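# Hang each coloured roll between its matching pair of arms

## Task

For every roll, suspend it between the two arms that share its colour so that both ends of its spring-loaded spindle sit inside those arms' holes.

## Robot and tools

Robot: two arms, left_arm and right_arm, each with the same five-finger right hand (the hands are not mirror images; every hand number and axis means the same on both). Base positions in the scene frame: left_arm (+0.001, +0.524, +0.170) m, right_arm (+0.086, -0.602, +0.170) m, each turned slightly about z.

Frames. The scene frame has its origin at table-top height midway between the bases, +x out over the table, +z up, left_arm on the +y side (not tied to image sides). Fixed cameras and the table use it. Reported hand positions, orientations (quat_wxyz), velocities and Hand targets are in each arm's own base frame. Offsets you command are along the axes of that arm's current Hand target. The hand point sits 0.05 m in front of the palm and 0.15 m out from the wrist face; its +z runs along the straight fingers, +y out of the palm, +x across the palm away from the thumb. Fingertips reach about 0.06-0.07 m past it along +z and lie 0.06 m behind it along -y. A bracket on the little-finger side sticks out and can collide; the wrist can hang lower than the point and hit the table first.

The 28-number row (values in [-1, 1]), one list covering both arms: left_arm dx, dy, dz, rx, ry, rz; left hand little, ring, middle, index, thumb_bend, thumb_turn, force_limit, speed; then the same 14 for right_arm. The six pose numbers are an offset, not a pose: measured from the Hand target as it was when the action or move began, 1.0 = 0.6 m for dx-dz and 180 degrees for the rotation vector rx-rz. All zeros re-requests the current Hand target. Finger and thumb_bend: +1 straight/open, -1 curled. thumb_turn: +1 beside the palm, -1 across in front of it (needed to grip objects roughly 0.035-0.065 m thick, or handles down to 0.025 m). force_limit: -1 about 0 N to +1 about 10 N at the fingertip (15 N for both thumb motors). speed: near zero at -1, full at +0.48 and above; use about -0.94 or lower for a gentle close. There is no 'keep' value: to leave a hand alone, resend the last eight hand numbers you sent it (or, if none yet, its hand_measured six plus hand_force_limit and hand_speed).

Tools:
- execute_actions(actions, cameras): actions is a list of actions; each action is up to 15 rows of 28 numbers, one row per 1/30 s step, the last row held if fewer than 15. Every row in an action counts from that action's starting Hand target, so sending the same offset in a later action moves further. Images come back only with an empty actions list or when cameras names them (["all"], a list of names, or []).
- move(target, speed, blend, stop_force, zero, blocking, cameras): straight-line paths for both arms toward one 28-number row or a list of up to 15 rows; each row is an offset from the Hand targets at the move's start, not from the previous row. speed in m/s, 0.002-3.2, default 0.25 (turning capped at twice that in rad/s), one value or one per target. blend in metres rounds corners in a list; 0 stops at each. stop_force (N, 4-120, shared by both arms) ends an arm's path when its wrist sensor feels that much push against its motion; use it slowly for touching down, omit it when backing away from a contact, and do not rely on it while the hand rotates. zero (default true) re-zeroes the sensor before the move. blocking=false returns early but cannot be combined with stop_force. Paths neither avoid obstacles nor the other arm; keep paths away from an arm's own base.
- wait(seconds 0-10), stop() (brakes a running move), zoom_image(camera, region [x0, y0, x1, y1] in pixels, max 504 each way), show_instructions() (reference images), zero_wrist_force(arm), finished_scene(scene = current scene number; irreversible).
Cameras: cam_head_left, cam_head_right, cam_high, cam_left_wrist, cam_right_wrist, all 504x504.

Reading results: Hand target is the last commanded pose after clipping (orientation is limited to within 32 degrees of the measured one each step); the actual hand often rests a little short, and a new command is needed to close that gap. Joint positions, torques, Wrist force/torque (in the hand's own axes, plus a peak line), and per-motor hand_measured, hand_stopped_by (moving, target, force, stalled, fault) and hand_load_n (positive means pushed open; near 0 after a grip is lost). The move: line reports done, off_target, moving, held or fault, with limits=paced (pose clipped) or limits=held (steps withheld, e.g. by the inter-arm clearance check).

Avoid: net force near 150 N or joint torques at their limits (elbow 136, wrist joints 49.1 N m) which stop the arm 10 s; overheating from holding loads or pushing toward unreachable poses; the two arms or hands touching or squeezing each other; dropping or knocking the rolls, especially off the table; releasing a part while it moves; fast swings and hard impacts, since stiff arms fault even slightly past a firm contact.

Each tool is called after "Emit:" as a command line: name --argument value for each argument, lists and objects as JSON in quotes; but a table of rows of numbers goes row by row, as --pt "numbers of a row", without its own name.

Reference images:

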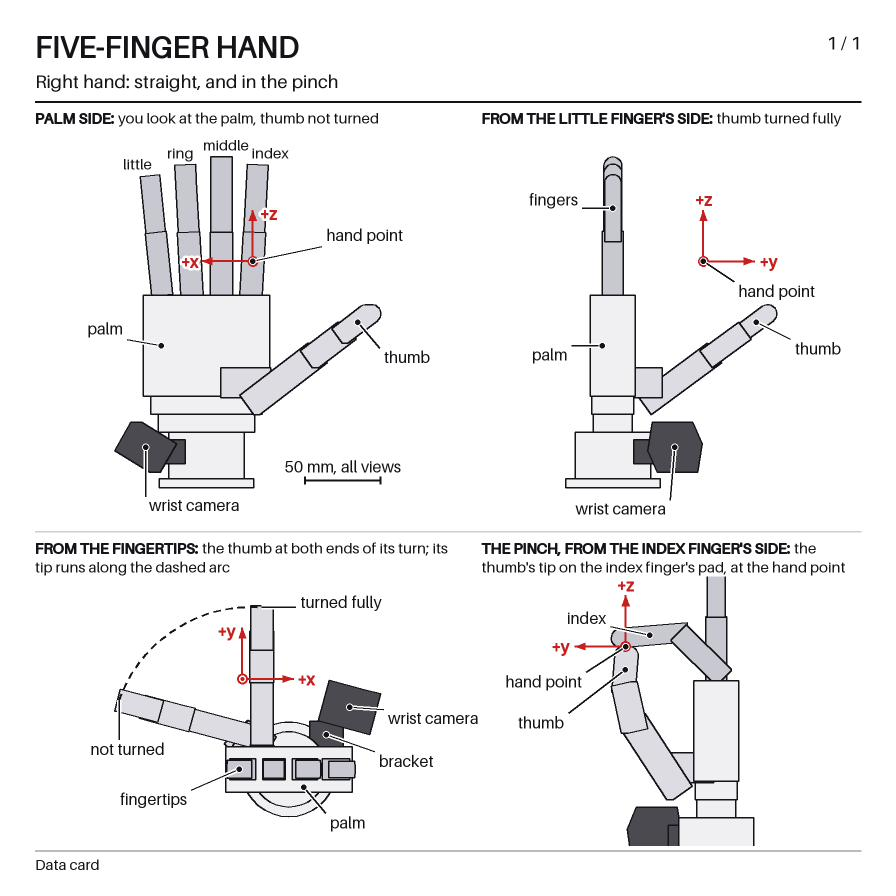

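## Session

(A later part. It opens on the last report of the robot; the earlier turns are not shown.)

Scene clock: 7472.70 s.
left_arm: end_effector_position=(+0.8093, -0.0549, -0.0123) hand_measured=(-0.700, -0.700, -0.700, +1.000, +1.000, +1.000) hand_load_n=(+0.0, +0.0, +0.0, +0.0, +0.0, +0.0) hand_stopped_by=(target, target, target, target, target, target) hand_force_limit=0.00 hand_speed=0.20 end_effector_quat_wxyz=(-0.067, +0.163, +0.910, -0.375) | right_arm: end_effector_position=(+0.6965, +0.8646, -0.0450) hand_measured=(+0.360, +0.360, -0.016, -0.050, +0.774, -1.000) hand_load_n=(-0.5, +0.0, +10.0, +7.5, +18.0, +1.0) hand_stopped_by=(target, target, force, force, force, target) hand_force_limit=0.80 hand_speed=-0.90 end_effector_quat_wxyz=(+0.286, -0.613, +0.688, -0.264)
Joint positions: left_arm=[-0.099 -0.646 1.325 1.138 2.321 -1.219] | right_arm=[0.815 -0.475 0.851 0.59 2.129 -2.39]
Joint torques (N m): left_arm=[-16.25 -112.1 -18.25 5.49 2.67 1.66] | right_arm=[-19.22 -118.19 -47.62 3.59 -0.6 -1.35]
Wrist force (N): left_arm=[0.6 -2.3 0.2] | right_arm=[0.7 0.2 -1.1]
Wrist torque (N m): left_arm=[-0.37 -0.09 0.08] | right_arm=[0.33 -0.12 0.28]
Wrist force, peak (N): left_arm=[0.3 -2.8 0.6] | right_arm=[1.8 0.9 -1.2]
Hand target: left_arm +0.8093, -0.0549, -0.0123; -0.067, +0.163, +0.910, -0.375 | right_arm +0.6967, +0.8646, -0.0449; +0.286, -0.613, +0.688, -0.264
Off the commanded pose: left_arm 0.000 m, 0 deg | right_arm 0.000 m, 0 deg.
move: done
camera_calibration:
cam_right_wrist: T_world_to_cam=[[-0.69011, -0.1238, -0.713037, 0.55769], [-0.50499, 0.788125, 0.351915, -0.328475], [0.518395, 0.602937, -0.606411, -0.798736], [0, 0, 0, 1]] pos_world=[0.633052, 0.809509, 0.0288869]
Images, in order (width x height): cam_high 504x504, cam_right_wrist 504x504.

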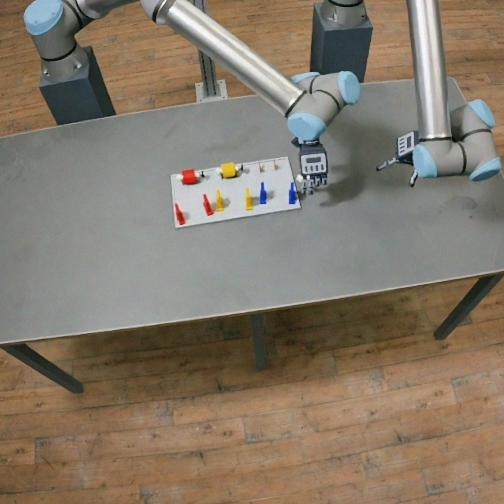

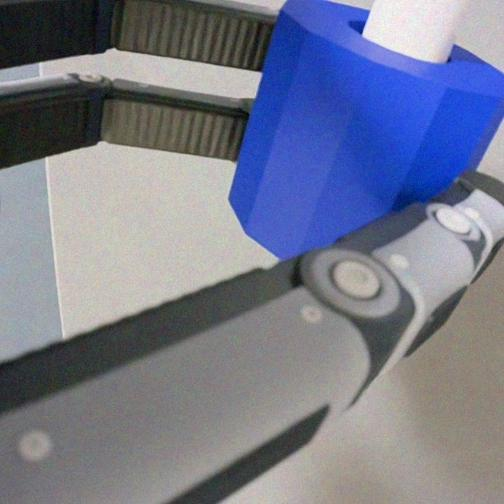

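Emit:
move --target '[0,0,0,0,0,0,-0.7,-0.7,-0.7,1,1,1,0,0.2, 0.0057,0.0579,0.0572,0,0,0,0.36,0.36,-0.3,-0.3,0.0,-1,0.8,-0.9]' --speed 0.05 --stop_force 8 --cameras '["cam_high","cam_right_wrist"]'

Emit:
zoom_image --camera "cam_high" --region '[270, 150, 330, 210]'

Scene clock: 7484.80 s.
left_arm: end_effector_position=(+0.8093, -0.0549, -0.0123) hand_measured=(-0.700, -0.700, -0.700, +1.000, +1.000, +1.000) hand_load_n=(-0.5, +0.0, +0.0, +0.0, +0.0, +0.0) hand_stopped_by=(target, target, target, target, target, target) hand_force_limit=0.00 hand_speed=0.20 end_effector_quat_wxyz=(-0.067, +0.163, +0.910, -0.375) | right_arm: end_effector_position=(+0.6969, +0.8645, -0.0939) hand_measured=(+0.360, +0.360, -0.016, -0.050, +0.774, -1.000) hand_load_n=(+0.0, +0.0, +10.0, +7.0, +18.0, +1.0) hand_stopped_by=(target, target, force, force, force, target) hand_force_limit=0.80 hand_speed=-0.90 end_effector_quat_wxyz=(+0.286, -0.613, +0.688, -0.264)
Joint positions: left_arm=[-0.099 -0.646 1.325 1.138 2.321 -1.219] | right_arm=[0.814 -0.433 0.859 0.54 2.129 -2.39]
Joint torques (N m): left_arm=[-19.02 -112.09 -19.38 3.42 2.71 0.15] | right_arm=[-17.32 -135.75 -49.01 4.69 -0.9 -2.96]
Wrist force (N): left_arm=[0.6 -2.0 0.2] | right_arm=[0.7 0.2 -1.2]
Wrist torque (N m): left_arm=[-0.33 -0.08 0.09] | right_arm=[0.33 -0.15 0.32]
Wrist force, peak (N): left_arm=[0.2 -2.7 -0.1] | right_arm=[0.6 0.3 -1.8]
Hand target: left_arm +0.8093, -0.0549, -0.0123; -0.067, +0.163, +0.910, -0.375 | right_arm +0.6969, +0.8645, -0.0939; +0.286, -0.613, +0.688, -0.264
Off the commanded pose: left_arm 0.000 m, 0 deg | right_arm 0.000 m, 0 deg.
move: done
camera_calibration:
cam_right_wrist: T_world_to_cam=[[-0.690156, -0.123549, -0.713036, 0.522911], [-0.504786, 0.788211, 0.352014, -0.311183], [0.518532, 0.602875, -0.606355, -0.828572], [0, 0, 0, 1]] pos_world=[0.633451, 0.809408, -0.0200133]
Images, in order (width x height): cam_high 504x504, cam_right_wrist 504x504.

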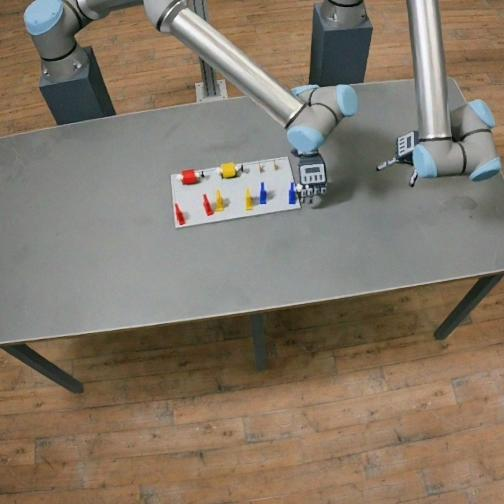

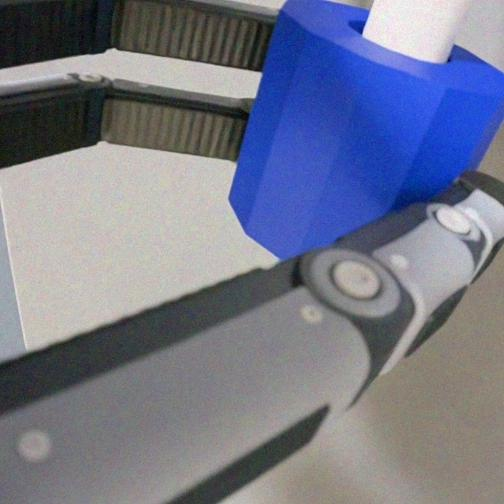

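Scaled by 8.400 from the camera's 504x504 image, which has a finer 720x720 frame.

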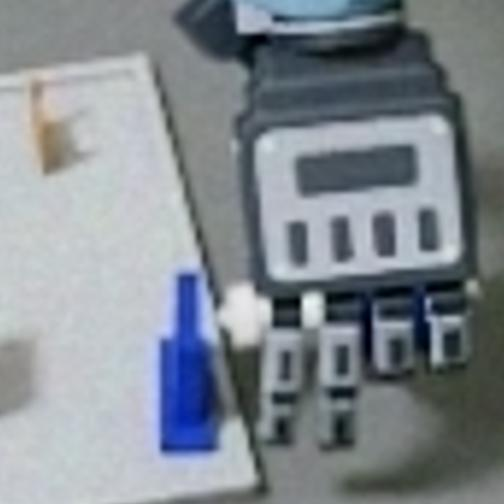

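Emit:
move --target '[0,0,0,0,0,0,-0.7,-0.7,-0.7,1,1,1,0,0.2, 0.085,0,0,0,0,0,0.36,0.36,-0.3,-0.3,0.0,-1,0.8,-0.9]' --speed 0.015 --stop_force 7 --cameras '["cam_high","cam_right_wrist"]'

Emit:
zoom_image --camera "cam_high" --region '[270, 150, 330, 210]'

Scene clock: 7494.37 s.
left_arm: end_effector_position=(+0.8093, -0.0549, -0.0123) hand_measured=(-0.700, -0.700, -0.700, +1.000, +1.000, +1.000) hand_load_n=(+0.0, +0.0, +0.5, +0.0, +0.0, -0.5) hand_stopped_by=(target, target, target, target, target, target) hand_force_limit=0.00 hand_speed=0.20 end_effector_quat_wxyz=(-0.067, +0.163, +0.910, -0.375) | right_arm: end_effector_position=(+0.6932, +0.8220, -0.0969) hand_measured=(+0.360, +0.360, -0.016, -0.050, +0.774, -1.000) hand_load_n=(+0.0, +0.0, +11.0, +6.5, +17.5, +2.5) hand_stopped_by=(target, target, force, force, force, target) hand_force_limit=0.80 hand_speed=-0.90 end_effector_quat_wxyz=(+0.286, -0.613, +0.688, -0.264)
Joint positions: left_arm=[-0.099 -0.646 1.325 1.138 2.321 -1.219] | right_arm=[0.786 -0.502 1.006 0.449 2.113 -2.417]
Joint torques (N m): left_arm=[-17.19 -109.71 -19.37 2.37 2.51 -1.79] | right_arm=[21.67 -107.35 -46.83 1.93 4.4 3.89]
Wrist force (N): left_arm=[-0.1 -2.0 -0.1] | right_arm=[-0.1 -0.1 -0.6]
Wrist torque (N m): left_arm=[-0.30 0.03 0.06] | right_arm=[0.37 -0.13 0.21]
Wrist force, peak (N): left_arm=[0.5 -2.8 0.1] | right_arm=[-7.9 -0.2 0.7]
Hand target: left_arm +0.8093, -0.0549, -0.0123; -0.067, +0.163, +0.910, -0.375 | right_arm +0.6932, +0.8220, -0.0969; +0.286, -0.613, +0.688, -0.264 (not the last commanded pose)
Off the commanded pose: left_arm 0.000 m, 0 deg | right_arm 0.008 m, 0 deg.
move: contact (right_arm)
camera_calibration:
cam_right_wrist: T_world_to_cam=[[-0.690113, -0.123518, -0.713083, 0.512987], [-0.50477, 0.78824, 0.351973, -0.278563], [0.518605, 0.602844, -0.606323, -0.802811], [0, 0, 0, 1]] pos_world=[0.629751, 0.766908, -0.0229131]
Images, in order (width x height): cam_high 504x504, cam_right_wrist 504x504.

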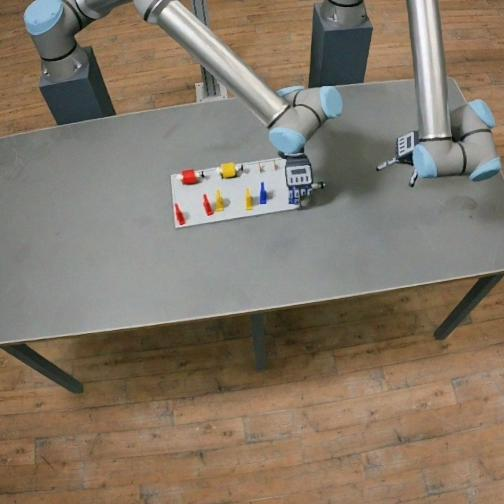

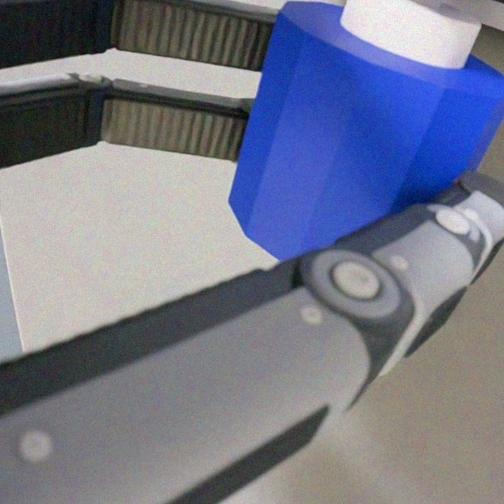

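Scaled by 8.400 from the camera's 504x504 image, which has a finer 720x720 frame.

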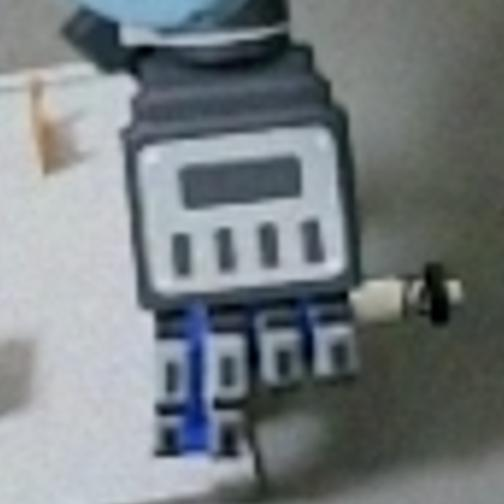

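Emit:
move --pt "0 0 0 0 0 0 -0.7 -0.7 -0.7 1 1 1 0 0.2 -0.0133 0 0 0 0 0 0.36 0.36 -0.3 -0.3 0.0 -1 0.8 -0.9" --pt "0 0 0 0 0 0 -0.7 -0.7 -0.7 1 1 1 0 0.2 -0.0205 -0.0725 -0.0716 0 0 0 0.36 0.36 -0.3 -0.3 0.0 -1 0.8 -0.9" --pt "0 0 0 0 0 0 -0.7 -0.7 -0.7 1 1 1 0 0.2 0.1486 -0.0234 -0.0788 -0.0062 -0.0630 -0.0622 0.36 0.36 -0.3 -0.3 0.0 -1 0.8 -0.9" --speed '[0.02,0.06,0.08]' --cameras '["cam_high","cam_right_wrist"]'

Emit:
zoom_image --camera "cam_high" --region '[240, 140, 310, 210]'

Scene clock: 7512.13 s.
left_arm: end_effector_position=(+0.8093, -0.0549, -0.0123) hand_measured=(-0.700, -0.700, -0.700, +1.000, +1.000, +1.000) hand_load_n=(+0.0, +0.0, +0.0, +0.0, +0.0, -0.5) hand_stopped_by=(target, target, target, target, target, target) hand_force_limit=0.00 hand_speed=0.20 end_effector_quat_wxyz=(-0.067, +0.163, +0.910, -0.375) | right_arm: end_effector_position=(+0.6616, +0.7323, -0.0600) hand_measured=(+0.360, +0.360, -0.016, -0.050, +0.774, -1.000) hand_load_n=(+0.0, +0.0, +11.0, +6.5, +17.5, +2.0) hand_stopped_by=(target, target, force, force, force, target) hand_force_limit=0.80 hand_speed=-0.90 end_effector_quat_wxyz=(-0.319, +0.703, -0.596, +0.222)
Joint positions: left_arm=[-0.099 -0.646 1.325 1.138 2.321 -1.219] | right_arm=[0.69 -0.736 1.38 0.176 1.874 -2.735]
Joint torques (N m): left_arm=[-17.56 -109.47 -18.41 1.88 2.49 -2.29] | right_arm=[20.5 -97.3 -40.89 3.33 3.61 3.45]
Wrist force (N): left_arm=[0.4 -2.5 0.5] | right_arm=[0.3 0.2 -1.0]
Wrist torque (N m): left_arm=[-0.40 -0.07 0.07] | right_arm=[0.34 -0.15 0.00]
Wrist force, peak (N): left_arm=[0.6 -2.7 0.0] | right_arm=[0.6 -1.0 -1.5]
Hand target: left_arm +0.8093, -0.0549, -0.0123; -0.067, +0.163, +0.910, -0.375 | right_arm +0.6614, +0.7325, -0.0601; -0.319, +0.703, -0.596, +0.222
Off the commanded pose: left_arm 0.000 m, 0 deg | right_arm 0.000 m, 0 deg.
move: done
camera_calibration:
cam_right_wrist: T_world_to_cam=[[-0.629435, -0.309337, -0.712827, 0.60224], [-0.702168, 0.619337, 0.351257, 0.0175543], [0.332823, 0.721618, -0.607039, -0.674156], [0, 0, 0, 1]] pos_world=[0.615772, 0.661906, 0.013888]
Images, in order (width x height): cam_high 504x504, cam_right_wrist 504x504.

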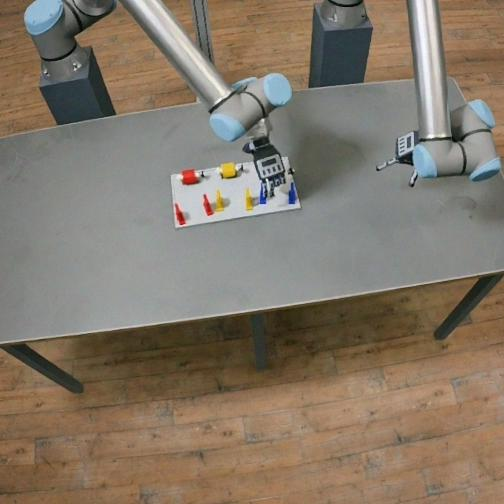

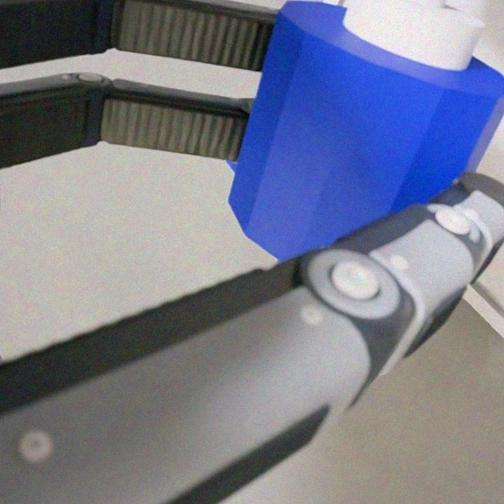

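Scaled by 7.200 from the camera's 504x504 image, which has a finer 720x720 frame.

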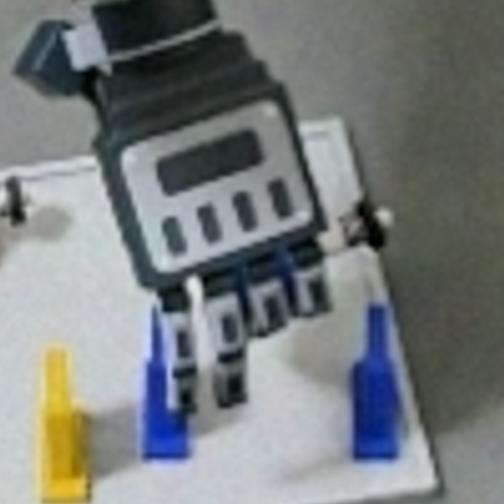

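Emit:
move --target '[0,0,0,0,0,0,-0.7,-0.7,-0.7,1,1,1,0,0.2, 0.0047,0.0481,0.0475,0,0,0,0.36,0.36,-0.3,-0.3,0.0,-1,0.8,-0.9]' --speed 0.04 --stop_force 6

Emit:
move --target '[0,0,0,0,0,0,-0.7,-0.7,-0.7,1,1,1,0,0.2, 0.0350,0,0,0,0,0,0.36,0.36,-0.3,-0.3,0.0,-1,0.8,-0.9]' --speed 0.012 --stop_force 4 --cameras '["cam_high","cam_right_wrist"]'

Emit:
zoom_image --camera "cam_right_wrist" --region '[304, 0, 504, 200]'

Scene clock: 7523.73 s.
left_arm: end_effector_position=(+0.8093, -0.0549, -0.0123) hand_measured=(-0.700, -0.700, -0.700, +1.000, +1.000, +1.000) hand_load_n=(+0.0, +0.0, +0.0, +0.0, +0.0, -0.5) hand_stopped_by=(target, target, target, target, target, target) hand_force_limit=0.00 hand_speed=0.20 end_effector_quat_wxyz=(-0.067, +0.163, +0.910, -0.375) | right_arm: end_effector_position=(+0.6616, +0.7325, -0.1008) hand_measured=(+0.360, +0.360, -0.016, -0.050, +0.774, -1.000) hand_load_n=(+0.0, +0.0, +11.0, +6.0, +17.5, +2.0) hand_stopped_by=(target, target, force, force, force, target) hand_force_limit=0.80 hand_speed=-0.90 end_effector_quat_wxyz=(-0.319, +0.703, -0.596, +0.222)
Joint positions: left_arm=[-0.099 -0.646 1.325 1.138 2.321 -1.219] | right_arm=[0.69 -0.694 1.386 0.129 1.874 -2.736]
Joint torques (N m): left_arm=[-16.32 -107.61 -18.43 2.24 2.45 -2.18] | right_arm=[-20.56 -117.34 -42.24 3.9 -0.21 -3.17]
Wrist force (N): left_arm=[0.4 -2.2 0.1] | right_arm=[0.1 0.2 -0.8]
Wrist torque (N m): left_arm=[-0.35 -0.06 0.08] | right_arm=[0.33 -0.11 -0.01]
Wrist force, peak (N): left_arm=[0.6 -2.8 0.4] | right_arm=[0.4 0.2 -1.5]
Hand target: left_arm +0.8093, -0.0549, -0.0123; -0.067, +0.163, +0.910, -0.375 | right_arm +0.6616, +0.7325, -0.1007; -0.319, +0.703, -0.596, +0.222
Off the commanded pose: left_arm 0.000 m, 0 deg | right_arm 0.000 m, 0 deg.
move: done

Scene clock: 7525.00 s.
left_arm: end_effector_position=(+0.8093, -0.0549, -0.0123) hand_measured=(-0.700, -0.700, -0.700, +1.000, +1.000, +1.000) hand_load_n=(+0.5, +0.0, +0.0, +0.0, +0.0, -0.5) hand_stopped_by=(target, target, target, target, target, target) hand_force_limit=0.00 hand_speed=0.20 end_effector_quat_wxyz=(-0.067, +0.163, +0.910, -0.375) | right_arm: end_effector_position=(+0.6620, +0.7312, -0.1007) hand_measured=(+0.360, +0.360, -0.016, -0.050, +0.774, -1.000) hand_load_n=(+0.0, +0.0, +11.0, +6.0, +17.5, +4.0) hand_stopped_by=(target, target, force, force, force, target) hand_force_limit=0.80 hand_speed=-0.90 end_effector_quat_wxyz=(-0.319, +0.703, -0.596, +0.222)
Joint positions: left_arm=[-0.099 -0.646 1.325 1.138 2.321 -1.219] | right_arm=[0.688 -0.695 1.388 0.127 1.873 -2.737]
Joint torques (N m): left_arm=[-16.79 -107.89 -18.1 1.96 2.44 -2.15] | right_arm=[18.84 -93.7 -41.63 2.75 4.23 3.81]
Wrist force (N): left_arm=[0.1 -2.2 0.1] | right_arm=[-2.2 0.5 -0.5]
Wrist torque (N m): left_arm=[-0.34 -0.01 0.06] | right_arm=[0.38 -0.08 0.29]
Wrist force, peak (N): left_arm=[0.7 -2.5 0.4] | right_arm=[-9.1 -0.7 1.6]
Hand target: left_arm +0.8093, -0.0549, -0.0123; -0.067, +0.163, +0.910, -0.375 | right_arm +0.6620, +0.7312, -0.1007; -0.319, +0.703, -0.596, +0.222 (not the last commanded pose)
Off the commanded pose: left_arm 0.000 m, 0 deg | right_arm 0.020 m, 0 deg.
move: contact (right_arm)
camera_calibration:
cam_right_wrist: T_world_to_cam=[[-0.629341, -0.309419, -0.712874, 0.573072], [-0.702253, 0.619294, 0.351163, 0.0328204], [0.332822, 0.72162, -0.607038, -0.698169], [0, 0, 0, 1]] pos_world=[0.616072, 0.660806, -0.0268117]
Images, in order (width x height): cam_high 504x504, cam_right_wrist 504x504.

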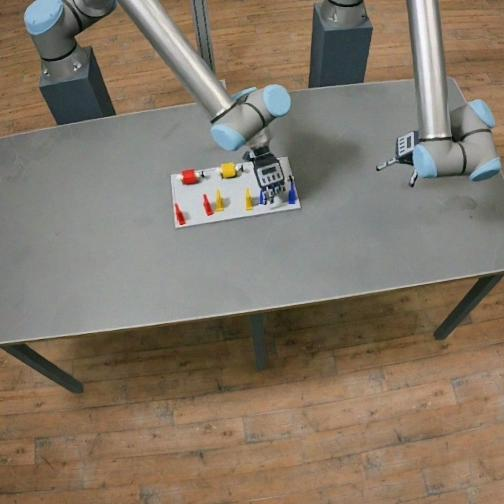

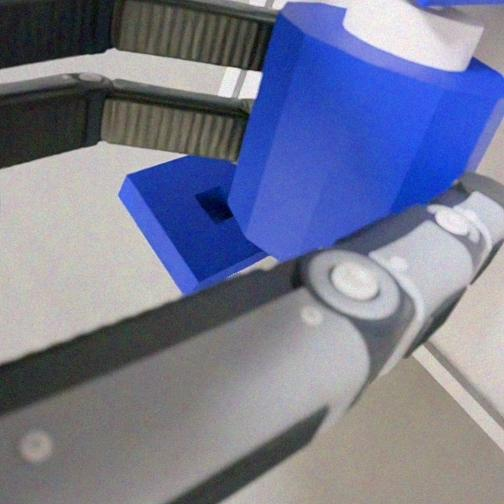

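Scaled by 2.520 from the camera's 504x504 image, which has a finer 720x720 frame.

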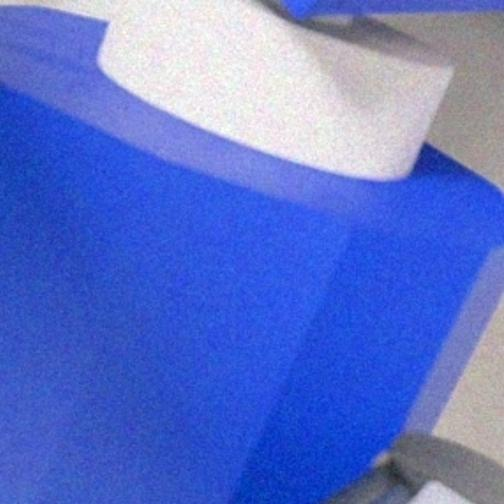

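Emit:
zoom_image --camera "cam_right_wrist" --region '[324, 0, 504, 90]'

Scaled by 2.800 from the camera's 504x504 image, which has a finer 720x720 frame.

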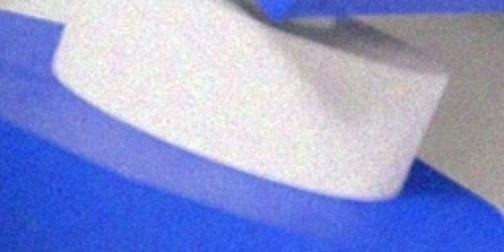

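Emit:
move --pt "0 0 0 0 0 0 -0.7 -0.7 -0.7 1 1 1 0 0.2 -0.0060 0 0 0 0 0 0.36 0.36 -0.3 -0.3 0.0 -1 0.8 -0.9" --pt "0 0 0 0 0 0 -0.7 -0.7 -0.7 1 1 1 0 0.2 -0.0060 -0.0085 0.0046 0 0 0 0.36 0.36 -0.3 -0.3 0.0 -1 0.8 -0.9" --speed 0.02

Emit:
move --target '[0,0,0,0,0,0,-0.7,-0.7,-0.7,1,1,1,0,0.2, 0.0350,0,0,0,0,0,0.36,0.36,-0.3,-0.3,0.0,-1,0.8,-0.9]' --speed 0.012 --stop_force 4 --cameras '["cam_high","cam_right_wrist"]'

Emit:
zoom_image --camera "cam_right_wrist" --region '[324, 0, 504, 90]'

Scene clock: 7591.07 s.
left_arm: end_effector_position=(+0.8093, -0.0549, -0.0123) hand_measured=(-0.700, -0.700, -0.700, +1.000, +1.000, +1.000) hand_load_n=(+0.0, +0.0, +0.0, +0.0, +0.0, -0.5) hand_stopped_by=(target, target, target, target, target, target) hand_force_limit=0.00 hand_speed=0.20 end_effector_quat_wxyz=(-0.067, +0.163, +0.910, -0.375) | right_arm: end_effector_position=(+0.6668, +0.7358, -0.0987) hand_measured=(+0.360, +0.360, -0.016, -0.050, +0.774, -1.000) hand_load_n=(+0.0, +0.0, +11.5, +6.0, +17.5, +2.5) hand_stopped_by=(target, target, force, force, force, target) hand_force_limit=0.80 hand_speed=-0.90 end_effector_quat_wxyz=(-0.319, +0.703, -0.596, +0.222)
Joint positions: left_arm=[-0.099 -0.646 1.325 1.138 2.321 -1.219] | right_arm=[0.689 -0.689 1.37 0.139 1.873 -2.736]
Joint torques (N m): left_arm=[-17.23 -108 -19.1 1.98 2.31 -2.18] | right_arm=[-8.19 -108.77 -23.6 0.87 -0.44 -1.75]
Wrist force (N): left_arm=[0.2 -2.3 0.5] | right_arm=[0.2 -0.2 -0.8]
Wrist torque (N m): left_arm=[-0.38 -0.05 0.07] | right_arm=[0.28 -0.14 0.29]
Wrist force, peak (N): left_arm=[0.7 -2.6 0.2] | right_arm=[-2.6 0.2 -0.5]
Hand target: left_arm +0.8093, -0.0549, -0.0123; -0.067, +0.163, +0.910, -0.375 | right_arm +0.6667, +0.7357, -0.0988; -0.319, +0.703, -0.596, +0.222
Off the commanded pose: left_arm 0.000 m, 0 deg | right_arm 0.000 m, 0 deg.
move: done

Scene clock: 7592.93 s.
left_arm: end_effector_position=(+0.8093, -0.0549, -0.0123) hand_measured=(-0.700, -0.700, -0.700, +1.000, +1.000, +1.000) hand_load_n=(+0.0, +0.0, +0.0, +0.0, +0.0, +0.0) hand_stopped_by=(target, target, target, target, target, target) hand_force_limit=0.00 hand_speed=0.20 end_effector_quat_wxyz=(-0.067, +0.163, +0.910, -0.375) | right_arm: end_effector_position=(+0.6684, +0.7273, -0.0994) hand_measured=(+0.360, +0.360, -0.016, -0.050, +0.774, -1.000) hand_load_n=(+0.0, +0.0, +11.5, +7.0, +17.5, +4.5) hand_stopped_by=(target, target, force, force, force, target) hand_force_limit=0.80 hand_speed=-0.90 end_effector_quat_wxyz=(-0.319, +0.703, -0.596, +0.222)
Joint positions: left_arm=[-0.099 -0.646 1.325 1.138 2.321 -1.219] | right_arm=[0.68 -0.696 1.386 0.128 1.867 -2.743]
Joint torques (N m): left_arm=[-15.53 -108.34 -18.74 1.9 2.23 -2.25] | right_arm=[18.58 -94.07 -41.21 4.65 4.61 3.77]
Wrist force (N): left_arm=[0.1 -2.1 0.0] | right_arm=[-3.7 -0.3 0.3]
Wrist torque (N m): left_arm=[-0.32 -0.02 0.06] | right_arm=[0.33 -0.07 0.31]
Wrist force, peak (N): left_arm=[0.5 -2.7 0.0] | right_arm=[-9.0 -1.1 2.4]
Hand target: left_arm +0.8093, -0.0549, -0.0123; -0.067, +0.163, +0.910, -0.375 | right_arm +0.6684, +0.7273, -0.0994; -0.319, +0.703, -0.596, +0.222 (not the last commanded pose)
Off the commanded pose: left_arm 0.000 m, 0 deg | right_arm 0.012 m, 0 deg.
move: contact (right_arm)
camera_calibration:
cam_right_wrist: T_world_to_cam=[[-0.629318, -0.309439, -0.712885, 0.576953], [-0.702274, 0.619284, 0.351141, 0.0393277], [0.332821, 0.72162, -0.607038, -0.696668], [0, 0, 0, 1]] pos_world=[0.622572, 0.656906, -0.0254116]
Images, in order (width x height): cam_high 504x504, cam_right_wrist 504x504.

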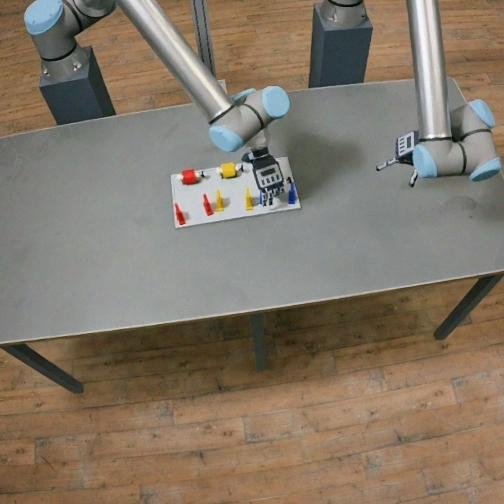

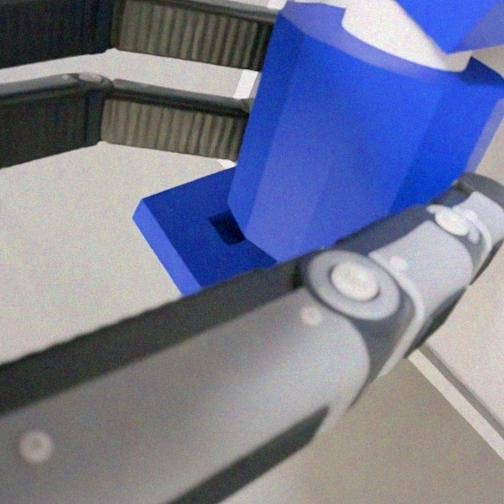

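Scaled by 2.800 from the camera's 504x504 image, which has a finer 720x720 frame.

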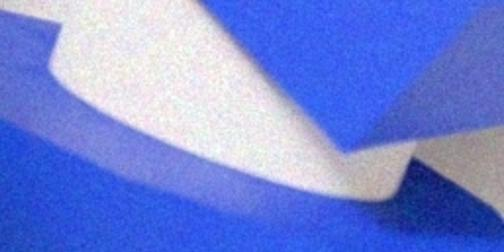

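Emit:
move --target '[0.0118,-0.2135,0.3240,0,0,0,-0.7,-0.7,-0.7,1,1,1,0,0.2, 0,0,0,0,0,0,0.36,0.36,-0.3,-0.3,0.0,-1,0.8,-0.9]' --speed 0.1 --cameras '["cam_high","cam_left_wrist"]'

Emit:
zoom_image --camera "cam_high" --region '[250, 150, 330, 230]'

Scene clock: 7627.47 s.
left_arm: end_effector_position=(+0.7235, -0.2663, -0.0599) hand_measured=(-0.700, -0.700, -0.700, +1.000, +1.000, +1.000) hand_load_n=(+0.0, +0.0, +0.0, +0.0, +0.0, +0.0) hand_stopped_by=(target, target, target, target, target, target) hand_force_limit=0.00 hand_speed=0.20 end_effector_quat_wxyz=(-0.067, +0.163, +0.910, -0.375) | right_arm: end_effector_position=(+0.6684, +0.7273, -0.0994) hand_measured=(+0.360, +0.360, -0.016, -0.050, +0.774, -1.000) hand_load_n=(+0.0, +0.0, +11.5, +7.0, +17.0, +5.0) hand_stopped_by=(target, target, force, force, force, target) hand_force_limit=0.80 hand_speed=-0.90 end_effector_quat_wxyz=(-0.319, +0.703, -0.596, +0.222)
Joint positions: left_arm=[-0.391 -0.727 1.532 0.731 2.352 -1.623] | right_arm=[0.68 -0.696 1.386 0.128 1.867 -2.743]
Joint torques (N m): left_arm=[18.81 -84.23 -30.78 7.34 -1.01 2.19] | right_arm=[17.71 -93.94 -41.73 2.76 1.41 3.59]
Wrist force (N): left_arm=[0.4 -2.1 0.2] | right_arm=[-3.1 -0.1 0.9]
Wrist torque (N m): left_arm=[-0.33 0.02 -0.04] | right_arm=[0.33 -0.17 0.36]
Wrist force, peak (N): left_arm=[0.3 -3.5 1.3] | right_arm=[-3.6 -0.6 1.1]
Hand target: left_arm +0.7236, -0.2662, -0.0599; -0.067, +0.163, +0.910, -0.375 | right_arm +0.6684, +0.7273, -0.0994; -0.319, +0.703, -0.596, +0.222
Off the commanded pose: left_arm 0.000 m, 0 deg | right_arm 0.000 m, 0 deg.
move: done
camera_calibration:
cam_left_wrist: T_world_to_cam=[[-0.00522417, 0.720166, -0.693782, 0.151356], [0.936763, 0.246302, 0.248615, -0.60439], [0.349924, -0.648611, -0.675912, -0.349356], [0, 0, 0, 1]] pos_world=[0.68921, -0.186735, 0.0191348]
Images, in order (width x height): cam_high 504x504, cam_left_wrist 504x504.

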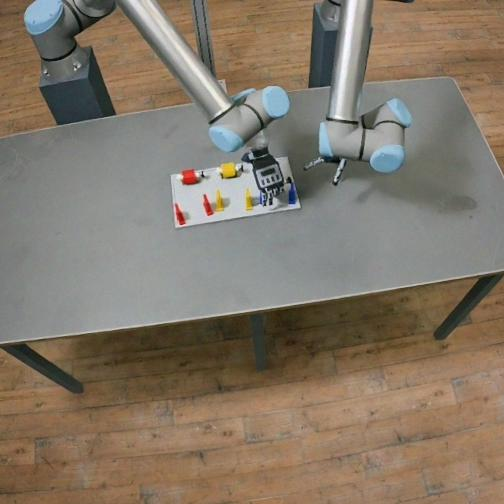

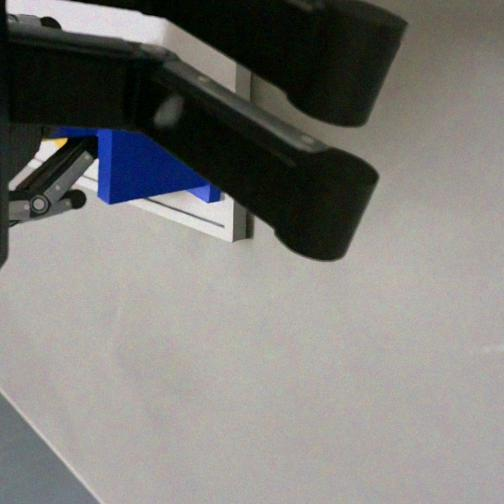

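Scaled by 6.300 from the camera's 504x504 image, which has a finer 720x720 frame.

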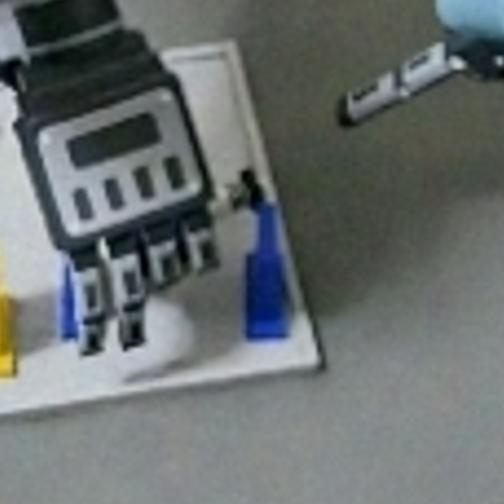

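Emit:
execute_actions --actions '[]' --cameras '["cam_head_left","cam_head_right","cam_high"]'

Emit:
zoom_image --camera "cam_head_left" --region '[195, 325, 255, 385]'

Emit:
zoom_image --camera "cam_high" --region '[275, 165, 305, 195]'

Emit:
zoom_image --camera "cam_head_right" --region '[200, 325, 260, 385]'

Scene clock: 7642.17 s.
left_arm: end_effector_position=(+0.7236, -0.2662, -0.0599) hand_measured=(-0.700, -0.700, -0.700, +1.000, +1.000, +1.000) hand_load_n=(+0.0, +0.0, +0.0, +0.0, -0.5, -0.5) hand_stopped_by=(target, target, target, target, target, target) hand_force_limit=0.00 hand_speed=0.20 end_effector_quat_wxyz=(-0.067, +0.163, +0.910, -0.375) | right_arm: end_effector_position=(+0.6684, +0.7273, -0.0994) hand_measured=(+0.360, +0.360, -0.016, -0.050, +0.774, -1.000) hand_load_n=(+0.0, +0.0, +11.5, +7.0, +17.0, +4.5) hand_stopped_by=(target, target, force, force, force, target) hand_force_limit=0.80 hand_speed=-0.90 end_effector_quat_wxyz=(-0.319, +0.703, -0.596, +0.222)
Joint positions: left_arm=[-0.391 -0.727 1.531 0.731 2.352 -1.623] | right_arm=[0.68 -0.696 1.386 0.128 1.867 -2.743]
Joint velocities: within noise
Joint torques (N m): left_arm=[24.07 -74.1 -31.83 2.54 0.55 -2.38] | right_arm=[17.86 -94.77 -41.63 2.51 1.5 3.74]
Wrist force (N): left_arm=[0.3 -2.2 0.2] | right_arm=[-3.7 0.1 0.9]
Wrist torque (N m): left_arm=[-0.35 0.03 -0.05] | right_arm=[0.36 -0.09 0.32]
Wrist force, peak (N): left_arm=[0.6 -2.7 0.4] | right_arm=[-3.8 -0.2 1.2]
Hand target: left_arm +0.7236, -0.2662, -0.0599; -0.067, +0.163, +0.910, -0.375 | right_arm +0.6684, +0.7273, -0.0994; -0.319, +0.703, -0.596, +0.222
Off the commanded pose: left_arm 0.000 m, 0 deg | right_arm 0.000 m, 0 deg.
Images, in order (width x height): cam_head_left 504x504, cam_head_right 504x504, cam_high 504x504.

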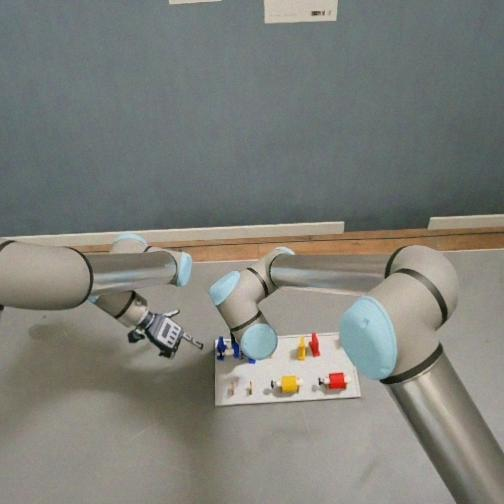

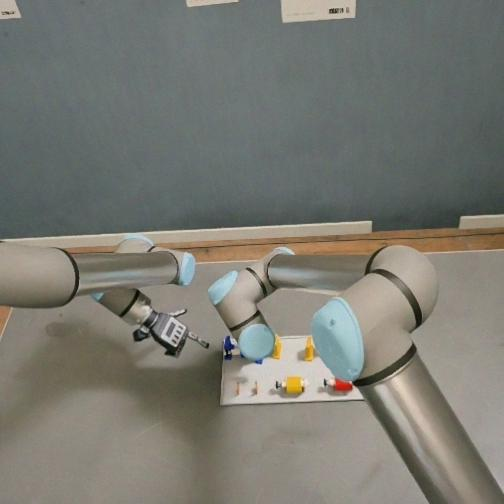

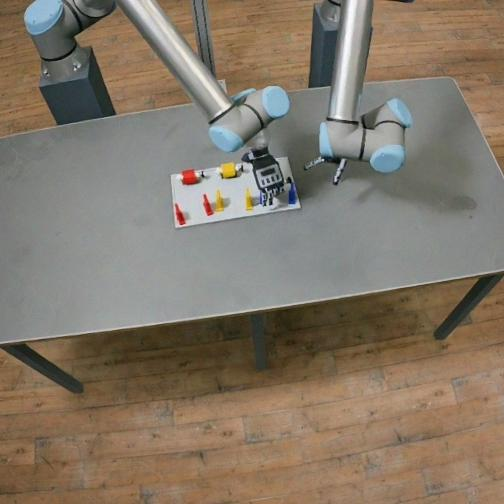

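Scaled by 8.400 from the camera's 504x504 image, which has a finer 720x720 frame.

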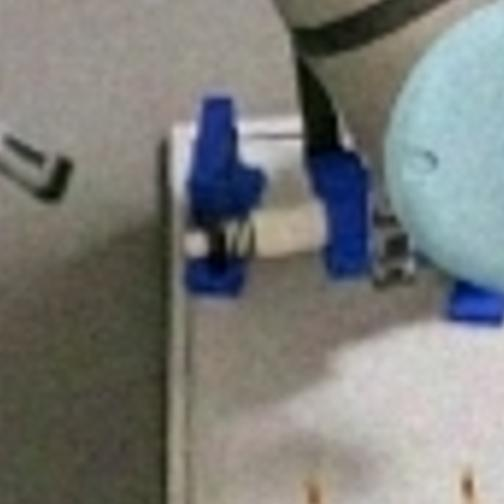

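Scaled by 16.800 from the camera's 504x504 image, which has a finer 720x720 frame.

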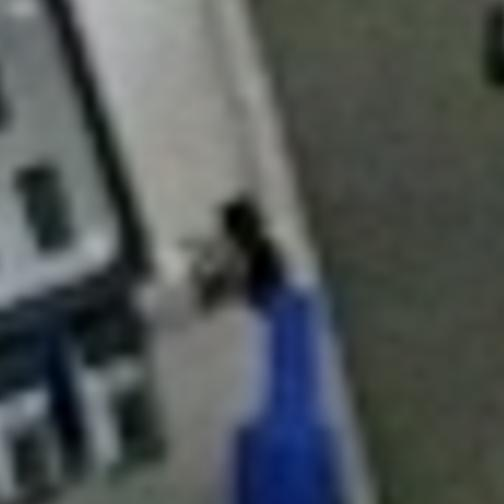

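Scaled by 8.400 from the camera's 504x504 image, which has a finer 720x720 frame.

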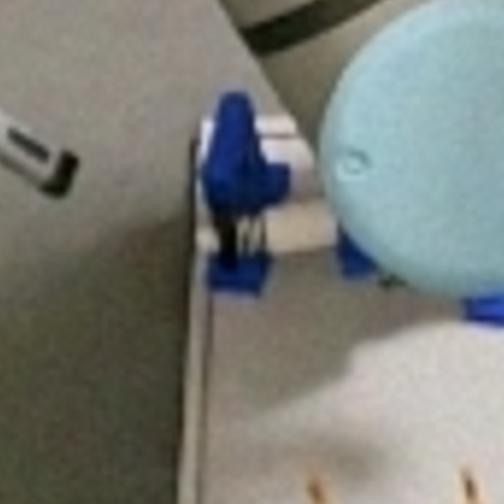

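Emit:
move --target '[-0.0136,0.0079,0.0765,0,0,0,-0.7,-0.7,-0.7,1,1,1,0,0.2, 0,0,0,0,0,0,0.36,0.36,-0.3,-0.3,0.0,-1,0.8,-0.9]' --speed 0.03 --stop_force 5 --cameras '["cam_high","cam_head_left"]'

Emit:
zoom_image --camera "cam_high" --region '[275, 160, 315, 200]'

Emit:
zoom_image --camera "cam_head_left" --region '[195, 325, 255, 385]'

Scene clock: 7662.70 s.
left_arm: end_effector_position=(+0.7212, -0.2962, -0.0958) hand_measured=(-0.700, -0.700, -0.700, +1.000, +1.000, +1.000) hand_load_n=(+0.0, +0.0, +0.0, +0.0, +0.0, -0.5) hand_stopped_by=(target, target, target, target, target, target) hand_force_limit=0.00 hand_speed=0.20 end_effector_quat_wxyz=(-0.067, +0.163, +0.910, -0.375) | right_arm: end_effector_position=(+0.6684, +0.7273, -0.0994) hand_measured=(+0.360, +0.360, -0.016, -0.050, +0.774, -1.000) hand_load_n=(+0.0, +0.0, +11.5, +7.0, +17.0, +4.5) hand_stopped_by=(target, target, force, force, force, target) hand_force_limit=0.80 hand_speed=-0.90 end_effector_quat_wxyz=(-0.319, +0.703, -0.596, +0.222)
Joint positions: left_arm=[-0.43 -0.687 1.523 0.66 2.35 -1.677] | right_arm=[0.68 -0.696 1.386 0.128 1.867 -2.743]
Joint torques (N m): left_arm=[24.29 -107.42 -16.87 6.2 0.3 2.46] | right_arm=[19.79 -94.4 -41.28 2.79 1.64 3.87]
Wrist force (N): left_arm=[0.3 -2.0 0.1] | right_arm=[-3.2 -0.3 0.6]
Wrist torque (N m): left_arm=[-0.28 -0.01 0.07] | right_arm=[0.31 -0.14 0.33]
Wrist force, peak (N): left_arm=[0.6 -2.6 0.6] | right_arm=[-3.7 -0.4 0.9]
Hand target: left_arm +0.7212, -0.2962, -0.0958; -0.067, +0.163, +0.910, -0.375 | right_arm +0.6684, +0.7273, -0.0994; -0.319, +0.703, -0.596, +0.222
Off the commanded pose: left_arm 0.000 m, 0 deg | right_arm 0.000 m, 0 deg.
move: done
Images, in order (width x height): cam_head_left 504x504, cam_high 504x504.

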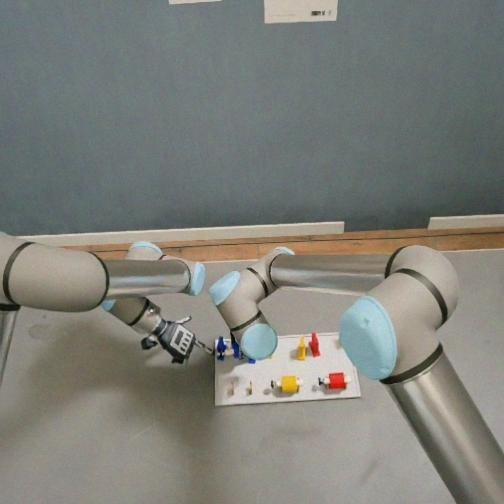

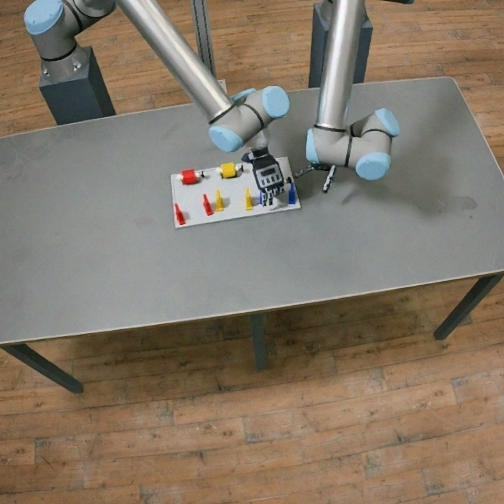

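Scaled by 12.600 from the camera's 504x504 image, which has a finer 720x720 frame.

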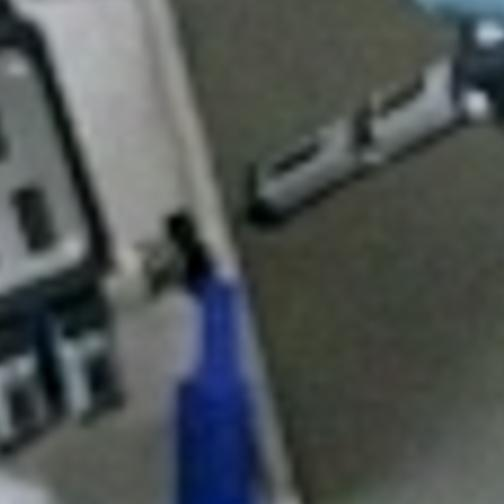

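Scaled by 8.400 from the camera's 504x504 image, which has a finer 720x720 frame.

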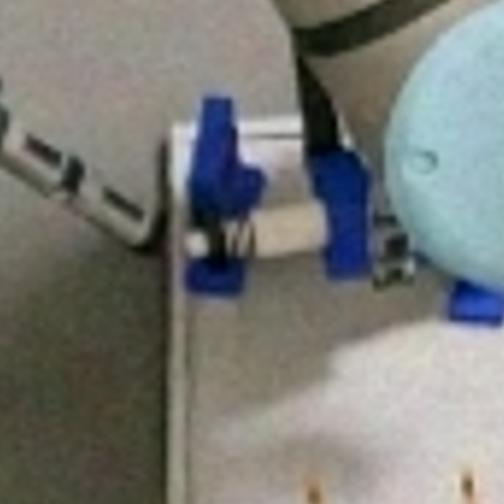

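Emit:
move --target '[-0.0130,-0.0144,0.0183,0,0,0,-0.7,-0.7,-0.7,1,1,1,0,0.2, 0,0,0,0,0,0,0.36,0.36,-0.3,-0.3,0.0,-1,0.8,-0.9]' --speed 0.008 --stop_force 4 --cameras '["cam_high","cam_head_left"]'

Emit:
zoom_image --camera "cam_high" --region '[275, 160, 315, 200]'

Emit:
zoom_image --camera "cam_head_left" --region '[195, 325, 255, 385]'

Scene clock: 7678.90 s.
left_arm: end_effector_position=(+0.7231, -0.3086, -0.0972) hand_measured=(-0.700, -0.700, -0.700, +1.000, +1.000, +1.000) hand_load_n=(+0.0, +0.0, +0.0, -2.5, +0.0, -0.5) hand_stopped_by=(target, target, target, target, target, target) hand_force_limit=0.00 hand_speed=0.20 end_effector_quat_wxyz=(-0.067, +0.163, +0.910, -0.375) | right_arm: end_effector_position=(+0.6684, +0.7273, -0.0994) hand_measured=(+0.360, +0.360, -0.016, -0.050, +0.774, -1.000) hand_load_n=(+0.0, -0.5, +11.5, +7.0, +17.0, +4.5) hand_stopped_by=(target, target, force, force, force, target) hand_force_limit=0.80 hand_speed=-0.90 end_effector_quat_wxyz=(-0.319, +0.703, -0.596, +0.222)
Joint positions: left_arm=[-0.444 -0.682 1.512 0.653 2.349 -1.697] | right_arm=[0.68 -0.696 1.386 0.128 1.867 -2.743]
Joint torques (N m): left_arm=[20.08 -101.47 -15.04 5.6 1.45 2.57] | right_arm=[18.18 -94.94 -41.04 2.75 1.39 3.42]
Wrist force (N): left_arm=[2.5 -0.4 -3.1] | right_arm=[-2.3 0.8 2.0]
Wrist torque (N m): left_arm=[-0.20 -0.05 0.18] | right_arm=[0.35 -0.12 0.31]
Wrist force, peak (N): left_arm=[2.0 -0.5 -3.7] | right_arm=[-4.0 -0.6 0.4]
Hand target: left_arm +0.7231, -0.3086, -0.0972; -0.067, +0.163, +0.910, -0.375 (not the last commanded pose) | right_arm +0.6684, +0.7273, -0.0994; -0.319, +0.703, -0.596, +0.222
Off the commanded pose: left_arm 0.003 m, 0 deg | right_arm 0.000 m, 0 deg.
move: contact (left_arm)
Images, in order (width x height): cam_head_left 504x504, cam_high 504x504.

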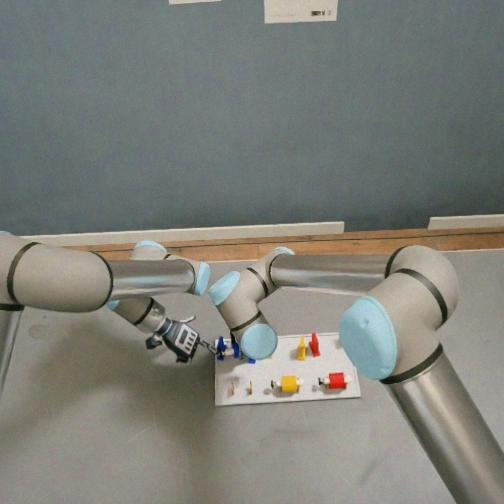

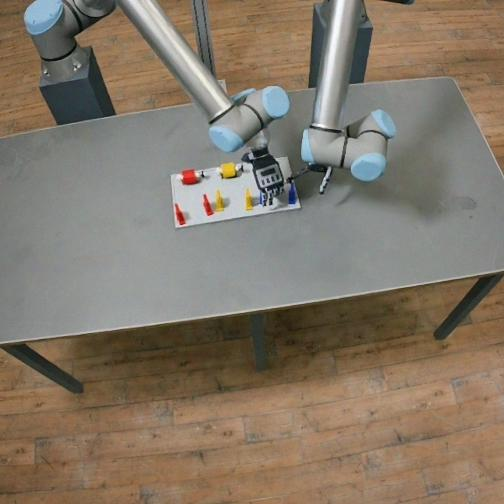

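Scaled by 12.600 from the camera's 504x504 image, which has a finer 720x720 frame.

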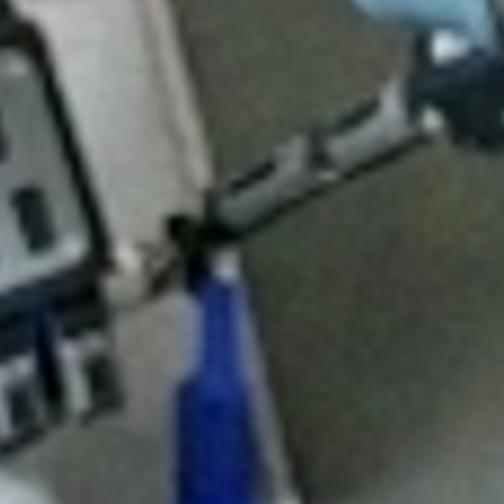

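Scaled by 8.400 from the camera's 504x504 image, which has a finer 720x720 frame.

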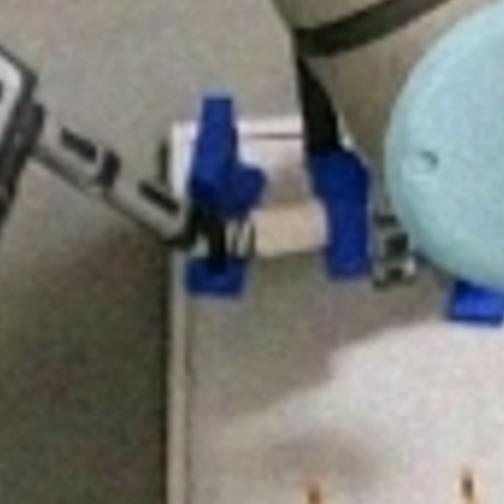

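Emit:
move --target '[-0.0105,-0.0117,0.0149,0,0,0,-0.7,-0.7,-0.7,1,1,1,0,0.2, 0,0,0,0,0,0,0.36,0.36,-0.3,-0.3,0.0,-1,0.8,-0.9]' --speed 0.008 --stop_force 13 --zero false --cameras '["cam_high","cam_head_left"]'

Emit:
zoom_image --camera "cam_head_left" --region '[195, 325, 255, 385]'

Scene clock: 7691.17 s.
left_arm: end_effector_position=(+0.7251, -0.3214, -0.0986) hand_measured=(-0.700, -0.700, -0.700, +1.000, +1.000, +1.000) hand_load_n=(+0.0, +0.5, +0.0, -6.5, +0.0, +0.0) hand_stopped_by=(target, target, target, target, target, target) hand_force_limit=0.00 hand_speed=0.20 end_effector_quat_wxyz=(-0.067, +0.163, +0.910, -0.375) | right_arm: end_effector_position=(+0.6684, +0.7273, -0.0994) hand_measured=(+0.360, +0.360, -0.016, -0.050, +0.774, -1.000) hand_load_n=(+0.0, +0.0, +12.5, +7.0, +16.5, +4.0) hand_stopped_by=(target, target, force, force, force, target) hand_force_limit=0.80 hand_speed=-0.90 end_effector_quat_wxyz=(-0.319, +0.703, -0.596, +0.222)
Joint positions: left_arm=[-0.458 -0.677 1.5 0.646 2.348 -1.717] | right_arm=[0.68 -0.696 1.386 0.128 1.867 -2.743]
Joint torques (N m): left_arm=[-2.96 -81.53 -22.54 0.61 1.01 2.34] | right_arm=[18.11 -100.22 -40.64 2.44 1.54 3.38]
Wrist force (N): left_arm=[5.6 1.8 -11.2] | right_arm=[-0.4 4.0 5.4]
Wrist torque (N m): left_arm=[0.07 0.13 0.40] | right_arm=[0.45 -0.13 0.33]
Wrist force, peak (N): left_arm=[5.1 2.0 -12.0] | right_arm=[-0.2 4.5 5.7]
Hand target: left_arm +0.7251, -0.3214, -0.0986; -0.067, +0.163, +0.910, -0.375 | right_arm +0.6684, +0.7273, -0.0994; -0.319, +0.703, -0.596, +0.222
Off the commanded pose: left_arm 0.000 m, 0 deg | right_arm 0.000 m, 0 deg.
move: done
Images, in order (width x height): cam_head_left 504x504, cam_high 504x504.

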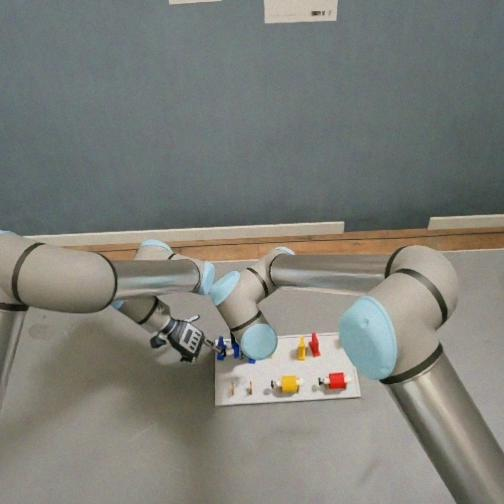

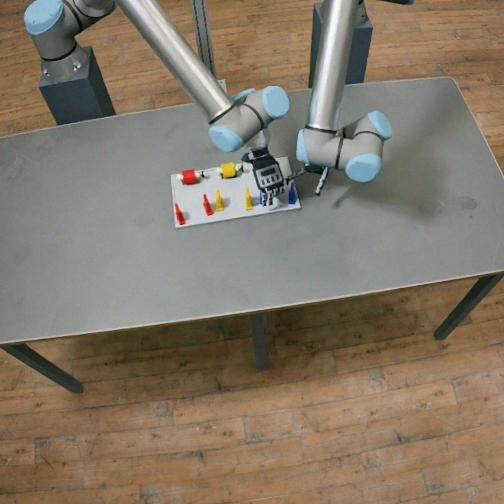

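Scaled by 8.400 from the camera's 504x504 image, which has a finer 720x720 frame.

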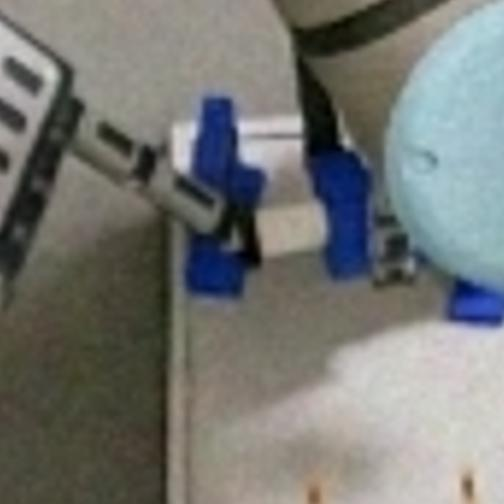

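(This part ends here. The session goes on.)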